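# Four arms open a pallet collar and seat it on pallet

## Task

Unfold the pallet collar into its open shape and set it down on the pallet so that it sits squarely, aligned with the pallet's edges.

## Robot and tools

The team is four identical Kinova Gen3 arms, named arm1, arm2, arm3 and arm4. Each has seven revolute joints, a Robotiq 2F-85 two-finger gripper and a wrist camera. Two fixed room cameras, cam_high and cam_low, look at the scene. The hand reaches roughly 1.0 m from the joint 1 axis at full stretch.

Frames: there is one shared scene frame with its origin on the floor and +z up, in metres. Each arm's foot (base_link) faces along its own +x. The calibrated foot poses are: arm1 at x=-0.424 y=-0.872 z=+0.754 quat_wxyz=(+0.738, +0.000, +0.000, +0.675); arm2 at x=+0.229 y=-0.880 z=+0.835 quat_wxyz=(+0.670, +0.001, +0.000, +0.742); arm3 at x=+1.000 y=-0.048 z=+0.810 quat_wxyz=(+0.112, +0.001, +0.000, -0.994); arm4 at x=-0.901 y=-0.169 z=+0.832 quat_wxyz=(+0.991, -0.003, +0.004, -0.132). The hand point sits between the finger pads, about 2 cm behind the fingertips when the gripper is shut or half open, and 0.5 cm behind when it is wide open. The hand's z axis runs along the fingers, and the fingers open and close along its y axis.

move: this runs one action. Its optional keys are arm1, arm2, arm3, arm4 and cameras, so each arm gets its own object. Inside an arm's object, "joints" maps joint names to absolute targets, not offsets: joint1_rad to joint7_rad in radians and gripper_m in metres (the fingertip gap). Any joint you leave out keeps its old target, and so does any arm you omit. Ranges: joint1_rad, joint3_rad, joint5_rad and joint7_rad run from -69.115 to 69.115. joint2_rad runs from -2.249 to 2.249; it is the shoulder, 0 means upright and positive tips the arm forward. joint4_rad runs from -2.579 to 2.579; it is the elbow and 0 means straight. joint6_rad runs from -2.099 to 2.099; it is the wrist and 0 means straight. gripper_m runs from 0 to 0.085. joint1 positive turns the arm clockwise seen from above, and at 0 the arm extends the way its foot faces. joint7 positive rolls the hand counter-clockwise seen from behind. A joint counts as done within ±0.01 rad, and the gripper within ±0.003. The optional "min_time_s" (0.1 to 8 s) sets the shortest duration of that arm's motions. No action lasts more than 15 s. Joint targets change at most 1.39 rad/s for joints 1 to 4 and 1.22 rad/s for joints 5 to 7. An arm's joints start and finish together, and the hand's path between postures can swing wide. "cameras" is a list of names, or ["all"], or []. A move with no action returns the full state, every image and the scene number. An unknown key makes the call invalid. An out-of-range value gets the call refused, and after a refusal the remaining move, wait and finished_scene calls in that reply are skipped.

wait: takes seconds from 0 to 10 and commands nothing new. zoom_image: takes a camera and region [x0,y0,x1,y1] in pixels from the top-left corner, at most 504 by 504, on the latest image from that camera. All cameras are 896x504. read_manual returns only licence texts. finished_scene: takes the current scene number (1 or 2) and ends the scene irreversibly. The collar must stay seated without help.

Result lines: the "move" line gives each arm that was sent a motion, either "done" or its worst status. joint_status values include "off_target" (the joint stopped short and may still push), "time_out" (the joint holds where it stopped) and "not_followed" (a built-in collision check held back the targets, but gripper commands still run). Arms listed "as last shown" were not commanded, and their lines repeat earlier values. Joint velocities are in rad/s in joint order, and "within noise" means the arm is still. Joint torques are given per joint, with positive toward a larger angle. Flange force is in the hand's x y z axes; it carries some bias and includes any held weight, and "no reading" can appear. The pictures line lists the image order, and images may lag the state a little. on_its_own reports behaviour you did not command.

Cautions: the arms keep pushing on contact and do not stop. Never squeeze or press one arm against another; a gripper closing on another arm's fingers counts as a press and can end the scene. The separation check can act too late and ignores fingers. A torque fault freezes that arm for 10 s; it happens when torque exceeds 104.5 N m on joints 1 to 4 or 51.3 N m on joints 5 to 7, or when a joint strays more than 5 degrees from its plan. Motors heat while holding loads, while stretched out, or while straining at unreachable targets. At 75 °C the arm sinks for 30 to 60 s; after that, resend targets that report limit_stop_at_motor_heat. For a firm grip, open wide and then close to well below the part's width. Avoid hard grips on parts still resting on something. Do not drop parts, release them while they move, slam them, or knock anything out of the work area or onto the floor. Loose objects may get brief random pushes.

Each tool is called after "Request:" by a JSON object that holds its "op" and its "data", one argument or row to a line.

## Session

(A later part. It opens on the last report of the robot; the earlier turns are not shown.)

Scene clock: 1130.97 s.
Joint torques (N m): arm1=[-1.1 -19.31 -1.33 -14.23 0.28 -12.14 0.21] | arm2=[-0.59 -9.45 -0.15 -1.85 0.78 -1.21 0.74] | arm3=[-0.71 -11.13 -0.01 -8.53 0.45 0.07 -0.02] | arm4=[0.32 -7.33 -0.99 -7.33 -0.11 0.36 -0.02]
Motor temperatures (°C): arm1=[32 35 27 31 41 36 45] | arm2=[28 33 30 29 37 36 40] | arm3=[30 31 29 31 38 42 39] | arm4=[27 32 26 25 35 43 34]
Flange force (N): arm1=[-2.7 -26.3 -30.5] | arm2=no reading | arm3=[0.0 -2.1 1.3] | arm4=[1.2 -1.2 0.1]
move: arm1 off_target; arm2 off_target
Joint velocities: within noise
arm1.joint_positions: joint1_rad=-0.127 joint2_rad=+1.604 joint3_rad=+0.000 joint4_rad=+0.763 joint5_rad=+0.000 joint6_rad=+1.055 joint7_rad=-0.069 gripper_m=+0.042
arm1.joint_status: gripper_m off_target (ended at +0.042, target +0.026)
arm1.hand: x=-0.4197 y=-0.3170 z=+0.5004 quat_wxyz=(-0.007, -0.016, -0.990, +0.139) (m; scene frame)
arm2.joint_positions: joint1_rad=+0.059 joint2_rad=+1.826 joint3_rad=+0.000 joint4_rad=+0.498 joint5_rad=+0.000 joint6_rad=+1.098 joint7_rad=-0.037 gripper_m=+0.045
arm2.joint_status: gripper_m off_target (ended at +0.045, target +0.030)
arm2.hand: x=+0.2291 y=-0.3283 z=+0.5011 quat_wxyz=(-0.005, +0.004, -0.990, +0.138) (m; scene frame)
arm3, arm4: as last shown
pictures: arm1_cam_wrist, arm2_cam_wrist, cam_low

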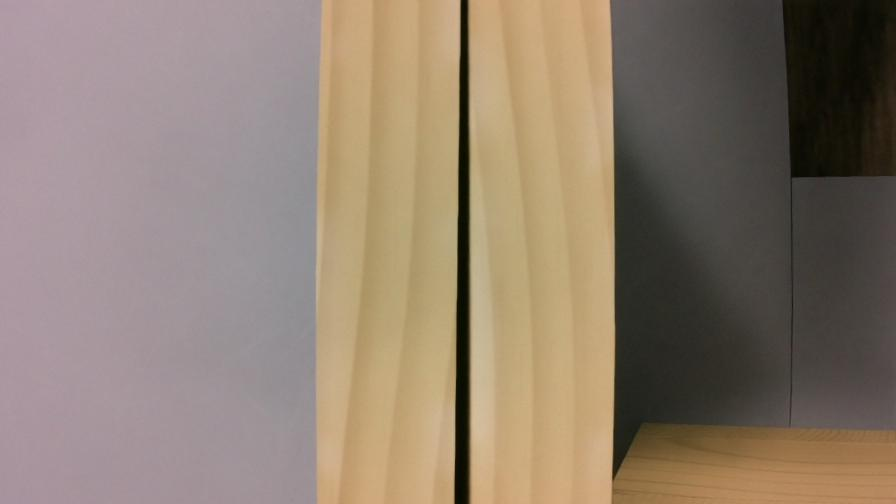

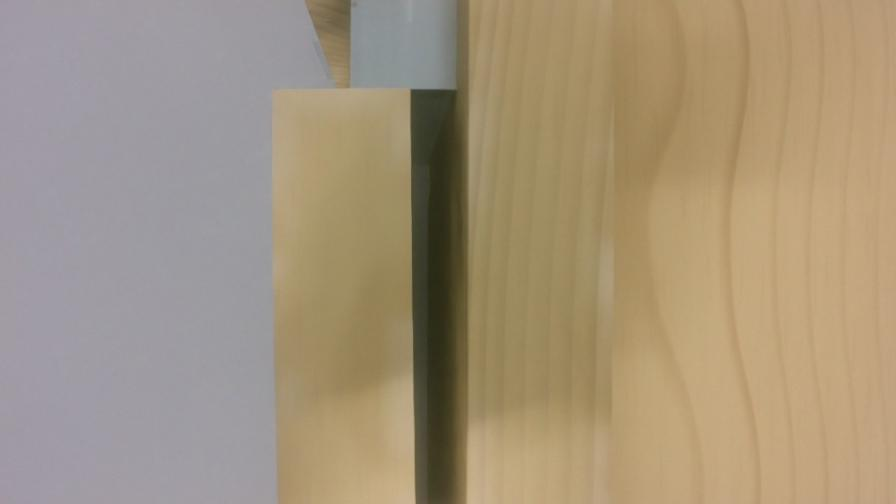

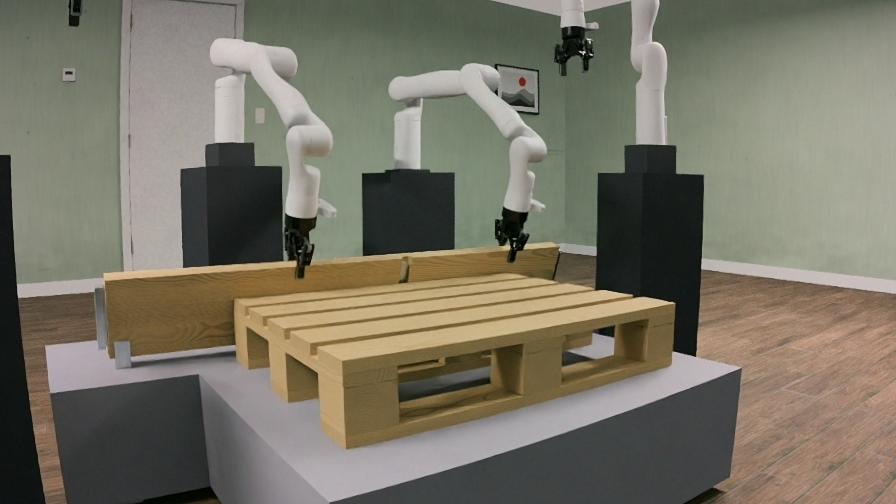

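Request:
{"op": "move", "data": {
  "arm1": {"joints": {"joint1_rad": -0.1267, "joint2_rad": 1.216, "joint4_rad": 1.0272, "joint6_rad": 1.1784, "joint7_rad": -0.0694}, "min_time_s": 3},
  "arm2": {"joints": {"joint1_rad": 0.0586, "joint2_rad": 1.3594, "joint4_rad": 0.9818, "joint6_rad": 1.0804, "joint7_rad": -0.0371}, "min_time_s": 3},
  "cameras": ["all"]
}}

Scene clock: 1169.80 s.
Joint torques (N m): arm1=[-1.98 -35.94 -1.47 -9.82 0.78 2.17 1.55] | arm2=[-0.96 -43.75 0.59 -9.47 1.62 5.67 1.44] | arm3=[-0.72 -11.07 -0.01 -8.49 0.44 0.1 -0.02] | arm4=[0.31 -7.4 -0.97 -7.29 -0.11 0.33 -0.04]
Motor temperatures (°C): arm1=[32 34 27 32 41 37 45] | arm2=[28 33 30 29 37 36 40] | arm3=[30 31 29 31 38 42 39] | arm4=[27 32 26 25 35 43 34]
Flange force (N): arm1=[-0.5 3.6 18.4] | arm2=[1.4 7.2 35.0] | arm3=[0.0 -2.1 1.2] | arm4=[0.9 -1.3 0.1]
move: arm1 done; arm2 done
Joint velocities: within noise
arm1.joint_positions: joint1_rad=-0.127 joint2_rad=+1.216 joint3_rad=+0.000 joint4_rad=+1.027 joint5_rad=+0.000 joint6_rad=+1.178 joint7_rad=-0.069 gripper_m=+0.042
arm1.joint_status: all done
arm1.hand: x=-0.4196 y=-0.3169 z=+0.6894 quat_wxyz=(-0.007, -0.016, -0.990, +0.139) (m; scene frame)
arm2.joint_positions: joint1_rad=+0.059 joint2_rad=+1.359 joint3_rad=+0.000 joint4_rad=+0.982 joint5_rad=+0.000 joint6_rad=+1.080 joint7_rad=-0.037 gripper_m=+0.045
arm2.joint_status: all done
arm2.hand: x=+0.2295 y=-0.3284 z=+0.6913 quat_wxyz=(-0.005, +0.003, -0.990, +0.138) (m; scene frame)
arm3, arm4: as last shown
pictures: arm1_cam_wrist, arm2_cam_wrist, arm3_cam_wrist, arm4_cam_wrist, cam_high, cam_low

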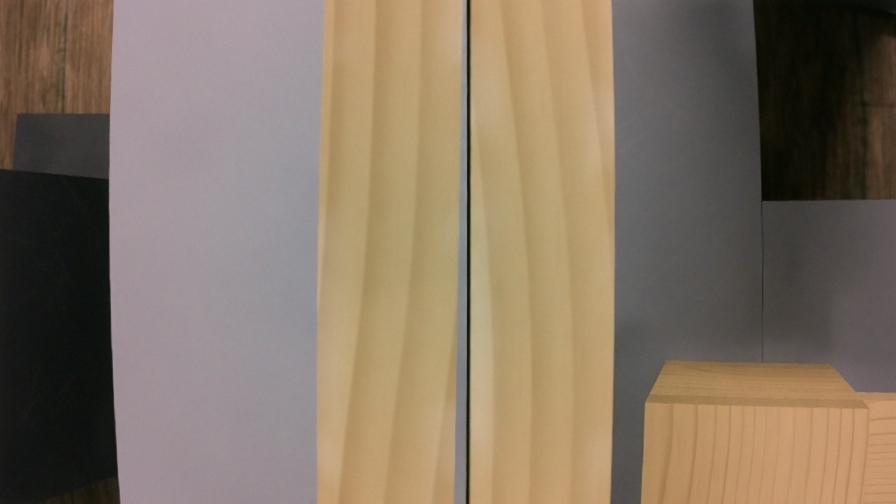

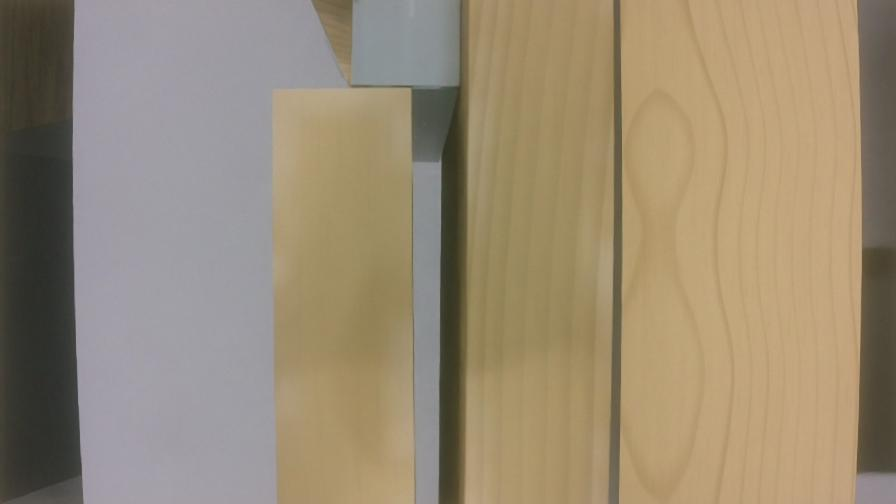

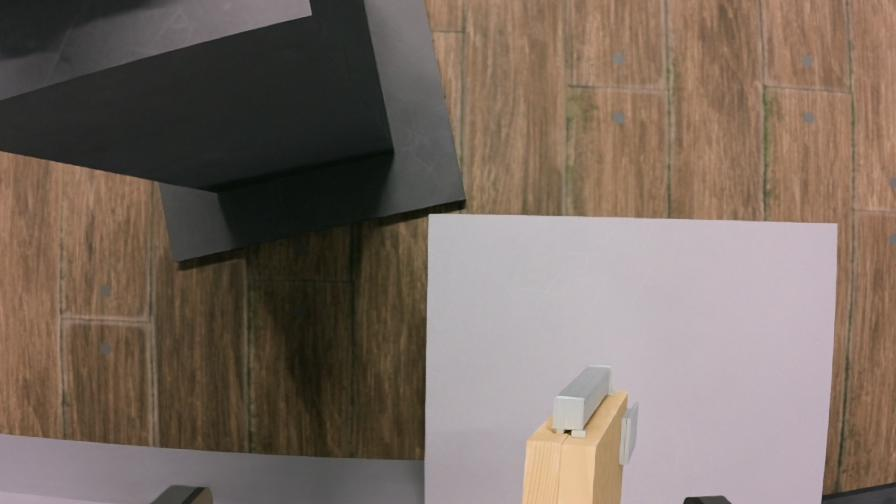

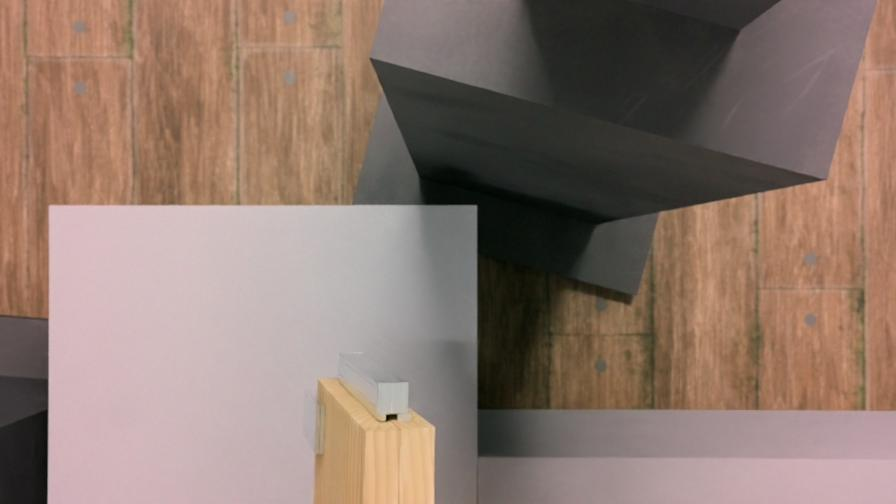

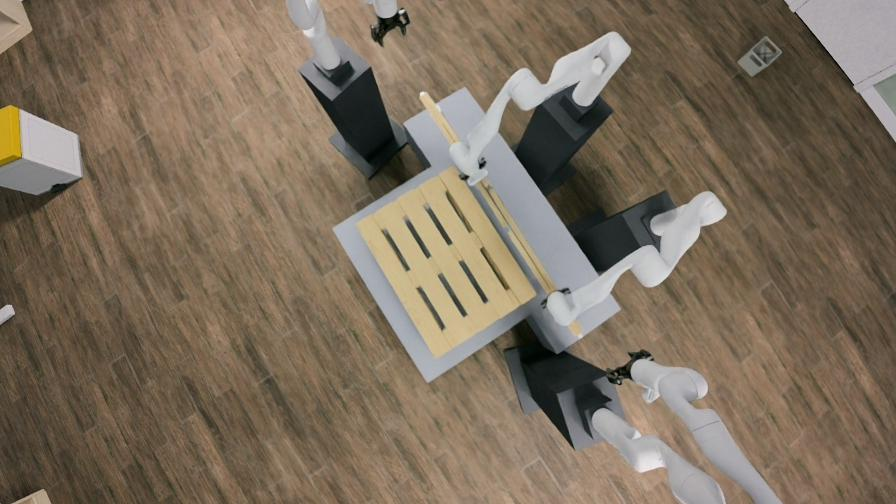

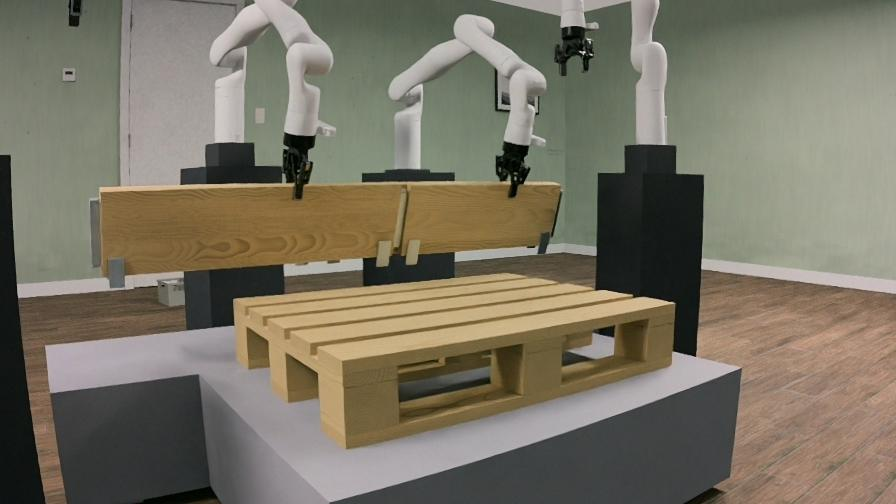

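Request:
{"op": "zoom_image", "data": {
  "camera": "arm1_cam_wrist",
  "region": [596, 330, 896, 504]
}}

Request:
{"op": "zoom_image", "data": {
  "camera": "cam_high",
  "region": [330, 80, 600, 390]
}}

Scaled by 1.680 from the camera's 896x504 image, which has a finer 1280x720 frame.

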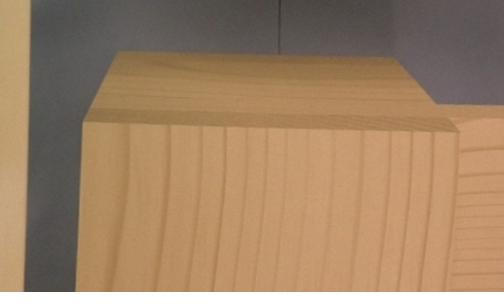

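Scaled by 1.626 from the camera's 896x504 image, which has a finer 1280x720 frame.

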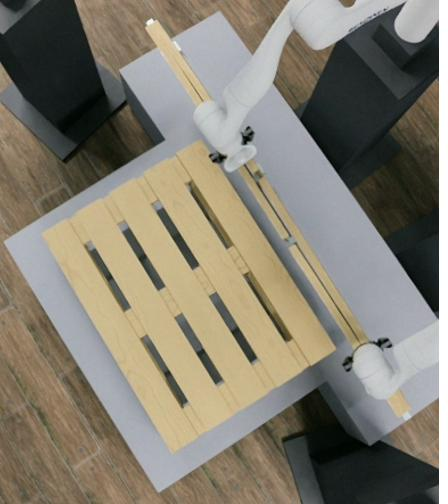

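Request:
{"op": "move", "data": {
  "arm1": {"joints": {"joint1_rad": -0.1248, "joint2_rad": 1.1073, "joint4_rad": 1.3107, "joint6_rad": 0.7236, "joint7_rad": -0.0675}, "min_time_s": 3},
  "arm2": {"joints": {"joint1_rad": 0.0592, "joint2_rad": 1.2598, "joint4_rad": 1.2704, "joint6_rad": 0.6114, "joint7_rad": -0.0365}, "min_time_s": 3},
  "arm3": {"joints": {"joint1_rad": -0.5466, "joint2_rad": 0.6101, "joint4_rad": 2.0481, "joint6_rad": 0.4834, "joint7_rad": 0.7997}, "min_time_s": 3},
  "arm4": {"joints": {"joint1_rad": 0.0291, "joint2_rad": 0.5836, "joint4_rad": 2.3358, "joint6_rad": 0.2222, "joint7_rad": 1.8647}, "min_time_s": 3},
  "cameras": ["all"]
}}

Scene clock: 1371.93 s.
Joint torques (N m): arm1=[-0.55 -33.95 -1.48 -10.58 0.77 -0.99 1.77] | arm2=[-2.42 -46.81 -2.19 -11.93 0.58 0.73 1.22] | arm3=[-0.7 -15.77 0.13 -4.87 0.48 0.1 -0.04] | arm4=[0.32 -12.93 -0.7 -1.72 -0.16 0.33 -0.04]
Motor temperatures (°C): arm1=[32 41 27 31 41 36 45] | arm2=[28 50 29 29 36 38 40] | arm3=[30 31 29 31 38 41 38] | arm4=[27 32 26 25 35 42 34]
Flange force (N): arm1=[2.3 -2.2 15.0] | arm2=[-1.7 -1.3 39.3] | arm3=[0.7 -2.9 0.0] | arm4=[0.1 1.0 -0.3]
move: arm1 done; arm2 done; arm3 done; arm4 done
Joint velocities: within noise
arm1.joint_positions: joint1_rad=-0.125 joint2_rad=+1.107 joint3_rad=+0.000 joint4_rad=+1.311 joint5_rad=+0.000 joint6_rad=+0.724 joint7_rad=-0.068 gripper_m=+0.042
arm1.joint_status: all done
arm1.hand: x=-0.4197 y=-0.2869 z=+0.6795 quat_wxyz=(+0.000, -0.016, -1.000, +0.000) (m; scene frame)
arm2.joint_positions: joint1_rad=+0.059 joint2_rad=+1.260 joint3_rad=+0.000 joint4_rad=+1.270 joint5_rad=+0.000 joint6_rad=+0.611 joint7_rad=-0.036 gripper_m=+0.045
arm2.joint_status: all done
arm2.hand: x=+0.2285 y=-0.2984 z=+0.6812 quat_wxyz=(+0.001, +0.003, -1.000, -0.001) (m; scene frame)
arm3.joint_positions: joint1_rad=-0.547 joint2_rad=+0.610 joint3_rad=+0.000 joint4_rad=+2.048 joint5_rad=+0.000 joint6_rad=+0.483 joint7_rad=+0.800 gripper_m=+0.085
arm3.joint_status: all done
arm3.hand: x=+0.7053 y=-0.3001 z=+0.8493 quat_wxyz=(+0.000, -1.000, +0.000, -0.001) (m; scene frame)
arm4.joint_positions: joint1_rad=+0.029 joint2_rad=+0.584 joint3_rad=+0.000 joint4_rad=+2.336 joint5_rad=+0.000 joint6_rad=+0.222 joint7_rad=+1.865 gripper_m=+0.085
arm4.joint_status: all done
arm4.hand: x=-0.6203 y=-0.2803 z=+0.8483 quat_wxyz=(+0.005, -0.001, -1.000, +0.002) (m; scene frame)
pictures: arm1_cam_wrist, arm2_cam_wrist, arm3_cam_wrist, arm4_cam_wrist, cam_high, cam_low

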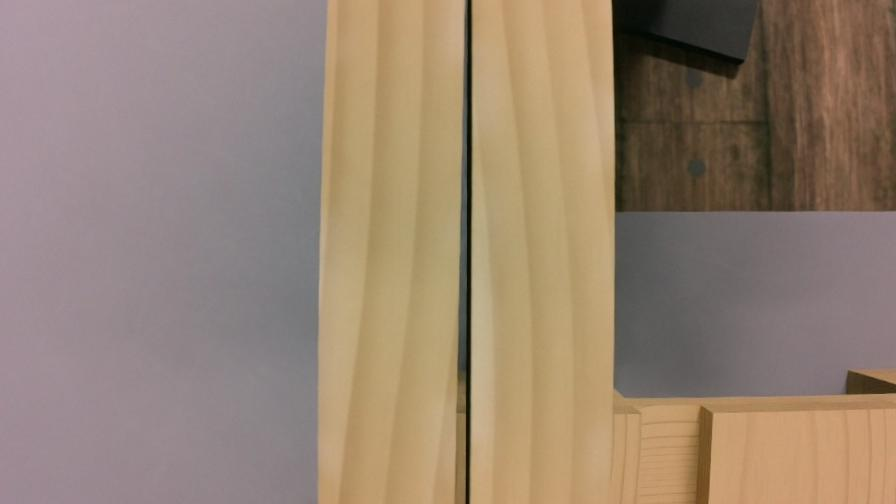

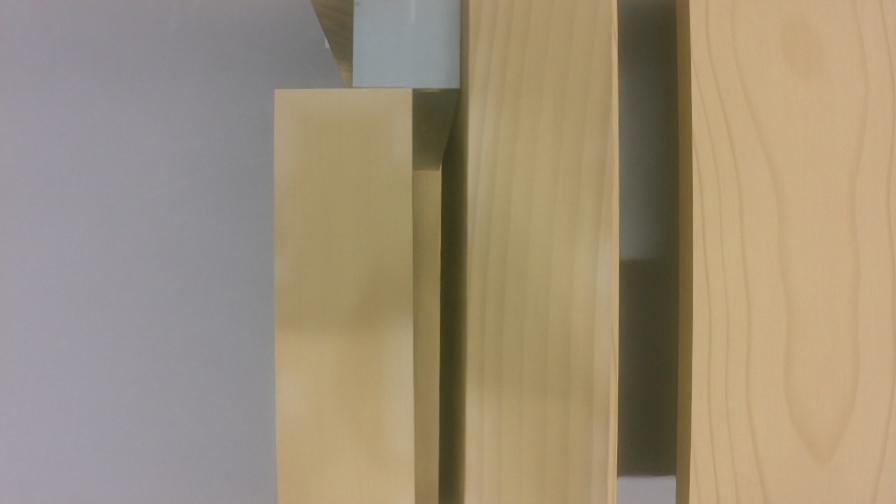

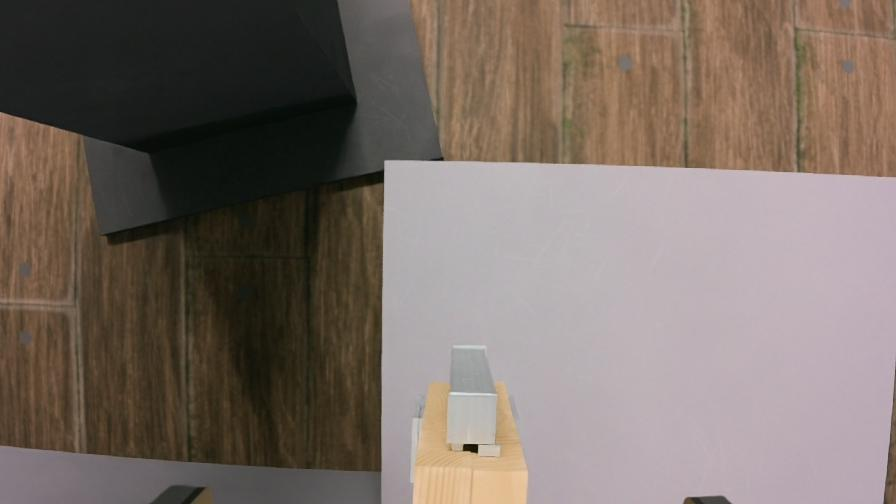

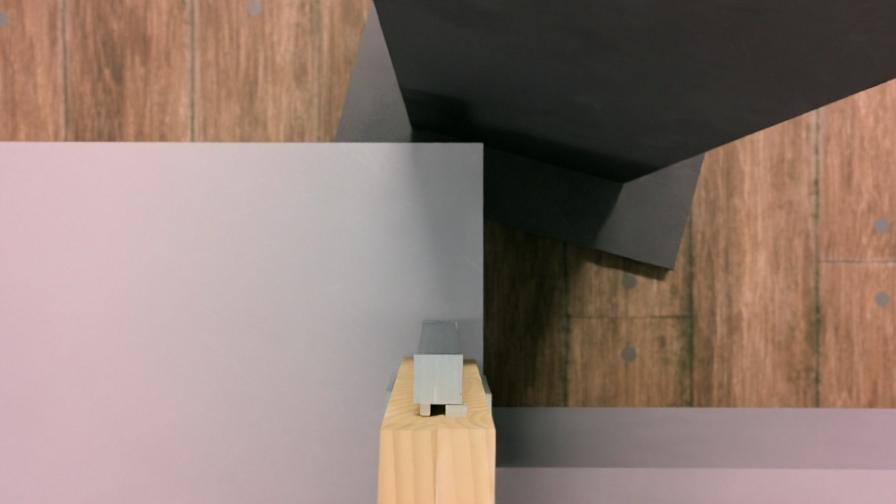

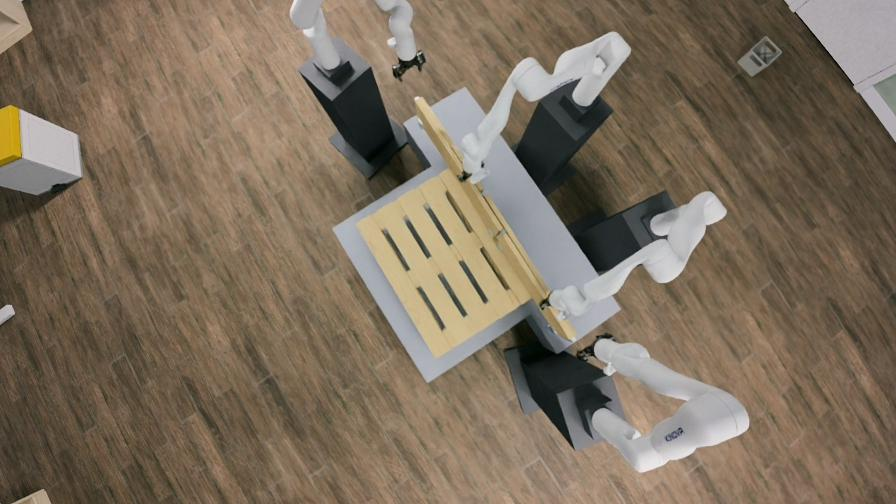

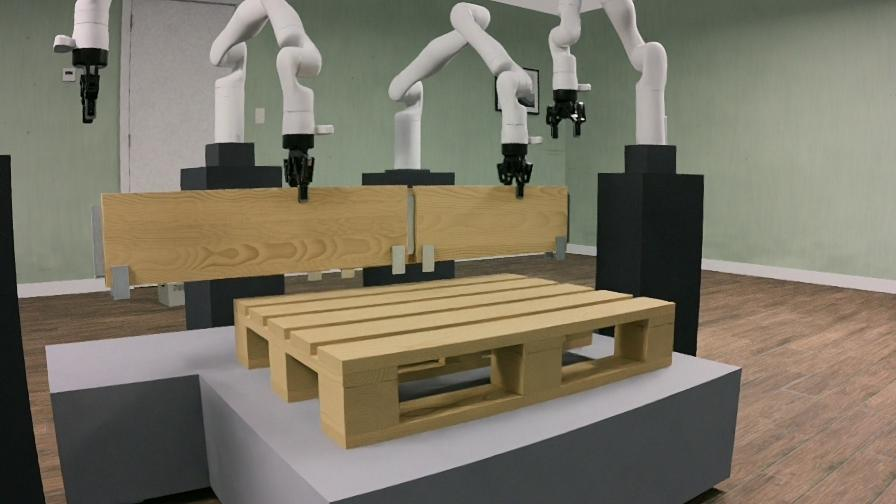

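Request:
{"op": "move", "data": {
  "arm3": {"joints": {"joint1_rad": -0.554, "joint2_rad": 0.8424, "joint4_rad": 2.037, "joint6_rad": 0.2622, "joint7_rad": 0.7923}, "min_time_s": 1.5},
  "arm4": {"joints": {"joint1_rad": 0.0542, "joint2_rad": 0.8832, "joint4_rad": 2.3656, "joint6_rad": -0.1072, "joint7_rad": 1.8898}, "min_time_s": 1.5},
  "cameras": ["arm3_cam_wrist", "arm4_cam_wrist"]
}}

Scene clock: 1450.23 s.
Joint torques (N m): arm1=[-0.55 -33.97 -1.47 -10.62 0.71 -1.02 1.77] | arm2=[-2.5 -46.85 -2.2 -11.88 0.6 0.67 1.21] | arm3=[-0.68 -17.27 0.24 -3.01 0.49 0.12 -0.03] | arm4=[0.34 -14.39 -0.59 1.19 -0.18 0.36 -0.03]
Motor temperatures (°C): arm1=[32 42 27 31 41 36 44] | arm2=[28 54 29 29 36 37 40] | arm3=[30 31 29 31 38 41 38] | arm4=[27 32 26 25 35 42 34]
Flange force (N): arm1=[2.2 -2.3 14.9] | arm2=[-1.8 -0.8 39.4] | arm3=[1.1 -2.8 -1.0] | arm4=[0.5 0.3 -0.6]
move: arm3 done; arm4 done
Joint velocities: within noise
arm1, arm2: as last shown
arm3.joint_positions: joint1_rad=-0.554 joint2_rad=+0.842 joint3_rad=+0.000 joint4_rad=+2.037 joint5_rad=+0.000 joint6_rad=+0.262 joint7_rad=+0.792 gripper_m=+0.085
arm3.joint_status: all done
arm3.hand: x=+0.7014 y=-0.3082 z=+0.7593 quat_wxyz=(+0.000, -1.000, +0.000, -0.001) (m; scene frame)
arm4.joint_positions: joint1_rad=+0.054 joint2_rad=+0.883 joint3_rad=+0.000 joint4_rad=+2.366 joint5_rad=+0.000 joint6_rad=-0.107 joint7_rad=+1.890 gripper_m=+0.085
arm4.joint_status: all done
arm4.hand: x=-0.6331 y=-0.2847 z=+0.7585 quat_wxyz=(+0.005, +0.000, -1.000, +0.002) (m; scene frame)
pictures: arm3_cam_wrist, arm4_cam_wrist

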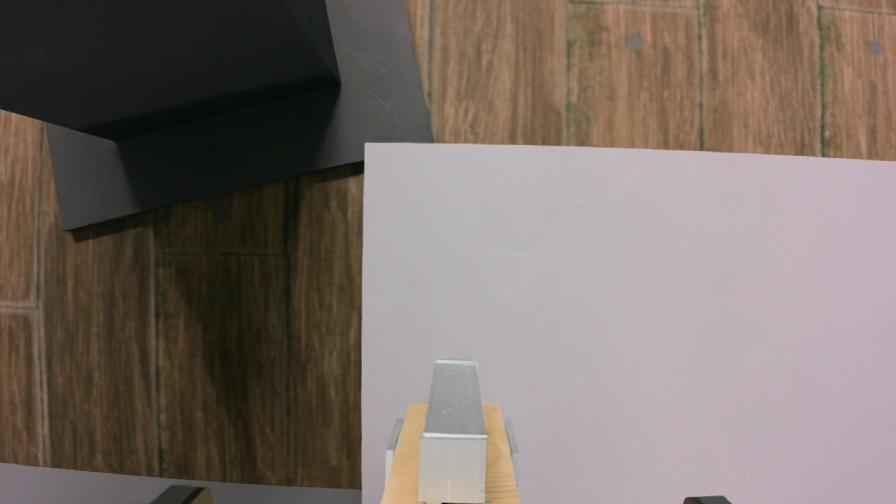

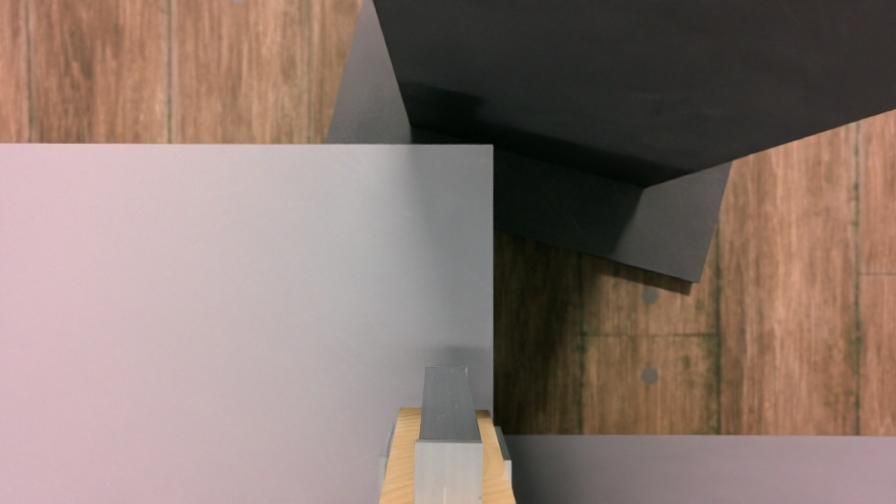

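Request:
{"op": "move", "data": {
  "arm3": {"joints": {"joint1_rad": -0.5544, "joint2_rad": 1.1407, "joint4_rad": 1.9524, "joint6_rad": 0.0485, "joint7_rad": 0.7919}, "min_time_s": 1.8},
  "arm4": {"joints": {"joint1_rad": 0.0553, "joint2_rad": 1.2426, "joint4_rad": 2.2416, "joint6_rad": -0.3426, "joint7_rad": 1.8909}, "min_time_s": 1.8},
  "cameras": ["arm3_cam_wrist", "arm4_cam_wrist", "cam_low"]
}}

Scene clock: 1518.83 s.
Joint torques (N m): arm1=[-0.57 -33.93 -1.42 -10.6 0.72 -0.98 1.74] | arm2=[-2.49 -46.85 -2.15 -11.87 0.56 0.7 1.2] | arm3=[-0.75 -18.59 0.34 -1.13 0.51 0.12 -0.04] | arm4=[0.39 -15.89 -0.48 3.27 -0.2 0.34 -0.01]
Motor temperatures (°C): arm1=[32 43 27 31 40 36 44] | arm2=[28 56 29 29 36 37 40] | arm3=[30 32 29 31 38 41 38] | arm4=[27 32 26 25 35 42 34]
Flange force (N): arm1=[2.2 -2.4 14.9] | arm2=[-1.8 -0.9 39.4] | arm3=[1.1 -2.7 -2.0] | arm4=[0.5 -0.1 -0.6]
move: arm3 done; arm4 done
Joint velocities: within noise
arm1, arm2: as last shown
arm3.joint_positions: joint1_rad=-0.554 joint2_rad=+1.141 joint3_rad=+0.000 joint4_rad=+1.952 joint5_rad=+0.000 joint6_rad=+0.049 joint7_rad=+0.792 gripper_m=+0.085
arm3.joint_status: all done
arm3.hand: x=+0.7002 y=-0.3099 z=+0.6443 quat_wxyz=(+0.000, -1.000, +0.000, -0.001) (m; scene frame)
arm4.joint_positions: joint1_rad=+0.055 joint2_rad=+1.243 joint3_rad=+0.000 joint4_rad=+2.242 joint5_rad=+0.000 joint6_rad=-0.343 joint7_rad=+1.891 gripper_m=+0.085
arm4.joint_status: all done
arm4.hand: x=-0.6332 y=-0.2858 z=+0.6435 quat_wxyz=(+0.005, +0.000, -1.000, +0.002) (m; scene frame)
pictures: arm3_cam_wrist, arm4_cam_wrist, cam_low

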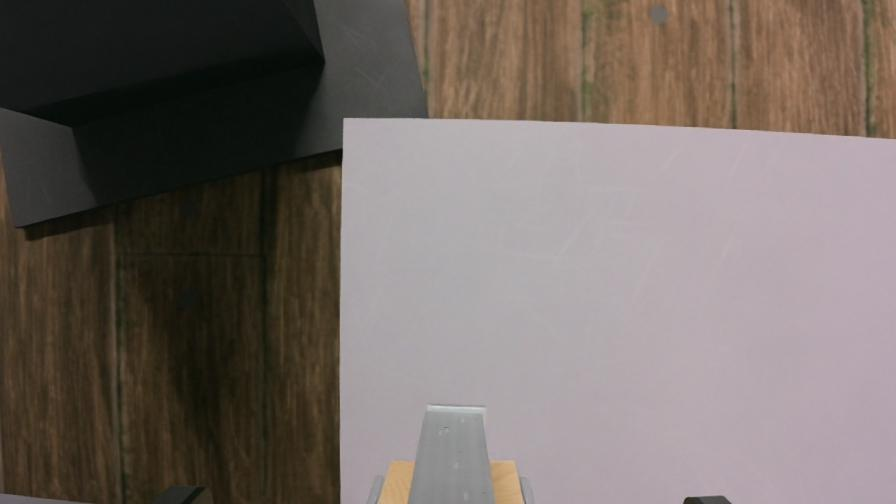

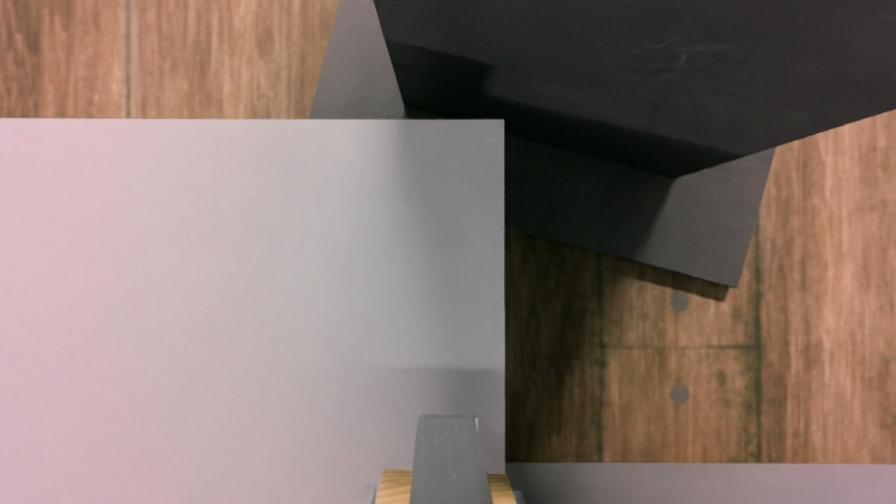

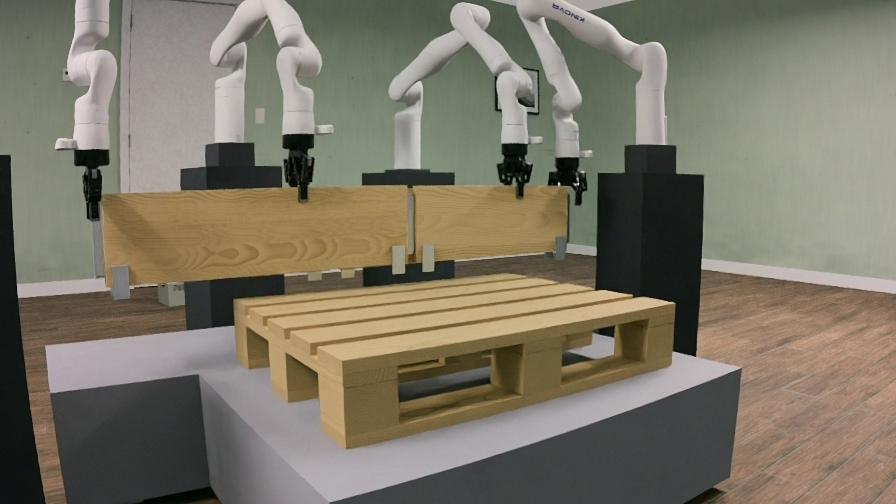

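Request:
{"op": "move", "data": {
  "arm3": {"joints": {"gripper_m": 0.003}},
  "arm4": {"joints": {"gripper_m": 0.003}},
  "cameras": ["arm3_cam_wrist", "arm4_cam_wrist", "cam_low"]
}}

Request:
{"op": "zoom_image", "data": {
  "camera": "cam_low",
  "region": [60, 130, 220, 310]
}}

Scene clock: 1530.27 s.
Joint torques (N m): arm1=[0.06 -35.35 -1.08 -12.98 0.45 -1.97 1.39] | arm2=[-1.65 -48.22 -1.42 -11.34 0.68 1.67 1.12] | arm3=[-0.77 -17.52 1.02 -1.35 0.92 0.25 0.32] | arm4=[1.36 -15.6 0.72 2.57 -0.05 0.28 0.26]
Motor temperatures (°C): arm1=[32 43 27 31 40 36 44] | arm2=[28 57 29 29 36 37 40] | arm3=[30 32 29 31 38 41 38] | arm4=[27 32 26 25 35 42 34]
Flange force (N): arm1=[2.5 -8.1 15.2] | arm2=[-0.6 0.4 43.7] | arm3=[2.7 -2.9 -4.8] | arm4=[0.5 4.4 -2.5]
move: arm3 off_target; arm4 off_target
Joint velocities: within noise
arm1, arm2: as last shown
arm1.hand: x=-0.4197 y=-0.2870 z=+0.6794 quat_wxyz=(+0.000, -0.016, -1.000, +0.000) (m; scene frame)
arm3.joint_positions: joint1_rad=-0.554 joint2_rad=+1.141 joint3_rad=+0.000 joint4_rad=+1.952 joint5_rad=+0.000 joint6_rad=+0.048 joint7_rad=+0.792 gripper_m=+0.016
arm3.joint_status: gripper_m off_target (ended at +0.016, target +0.003)
arm3.hand: x=+0.7002 y=-0.3099 z=+0.6443 quat_wxyz=(+0.000, -1.000, +0.000, -0.001) (m; scene frame)
arm4.joint_positions: joint1_rad=+0.055 joint2_rad=+1.243 joint3_rad=+0.000 joint4_rad=+2.242 joint5_rad=+0.000 joint6_rad=-0.343 joint7_rad=+1.891 gripper_m=+0.016
arm4.joint_status: gripper_m off_target (ended at +0.016, target +0.003)
arm4.hand: x=-0.6332 y=-0.2858 z=+0.6435 quat_wxyz=(+0.005, +0.000, -1.000, +0.002) (m; scene frame)
pictures: arm3_cam_wrist, arm4_cam_wrist, cam_low

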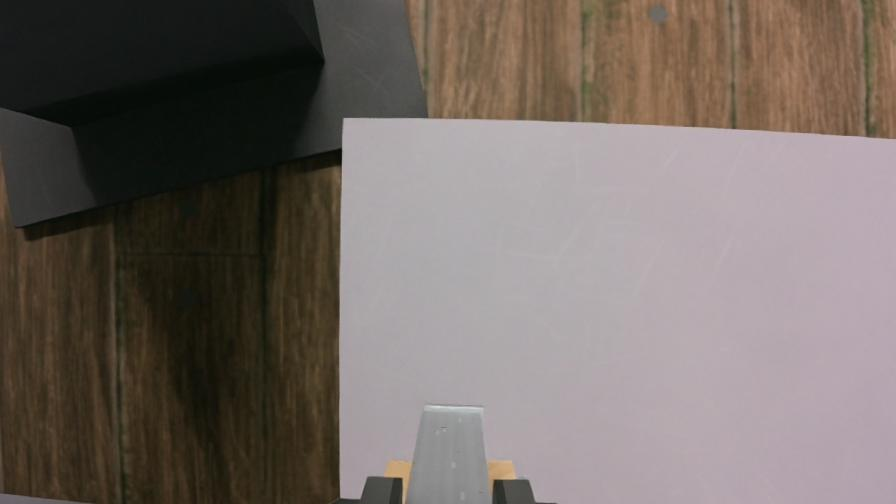

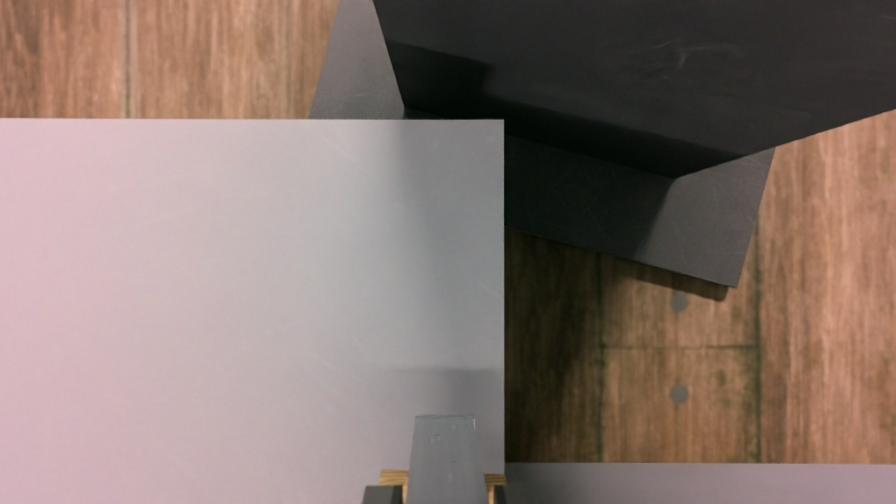

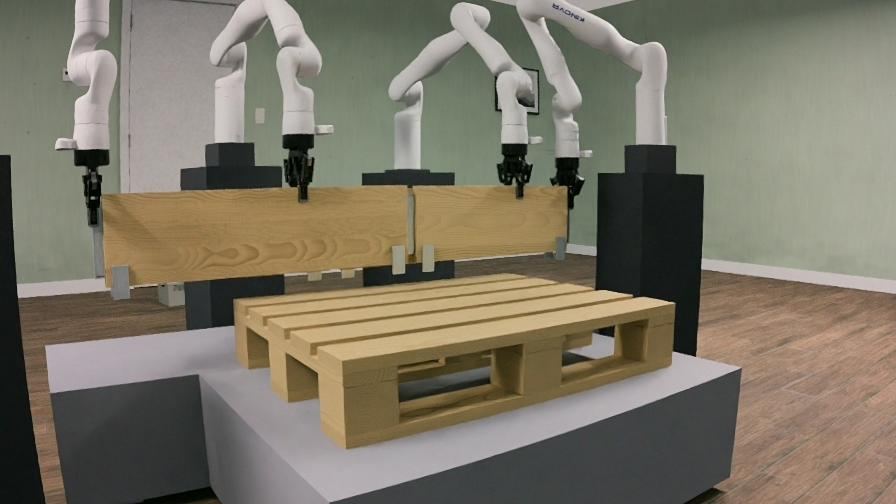

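Scaled by 2.800 from the camera's 896x504 image, which has a finer 1280x720 frame.

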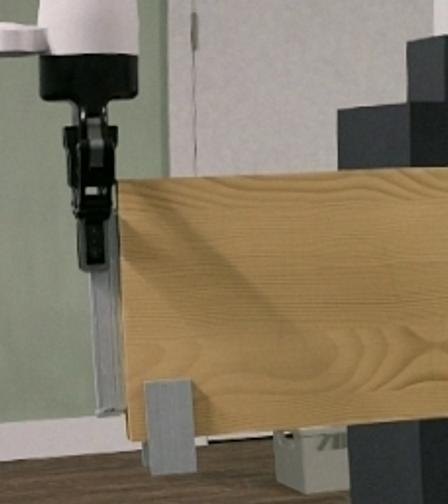

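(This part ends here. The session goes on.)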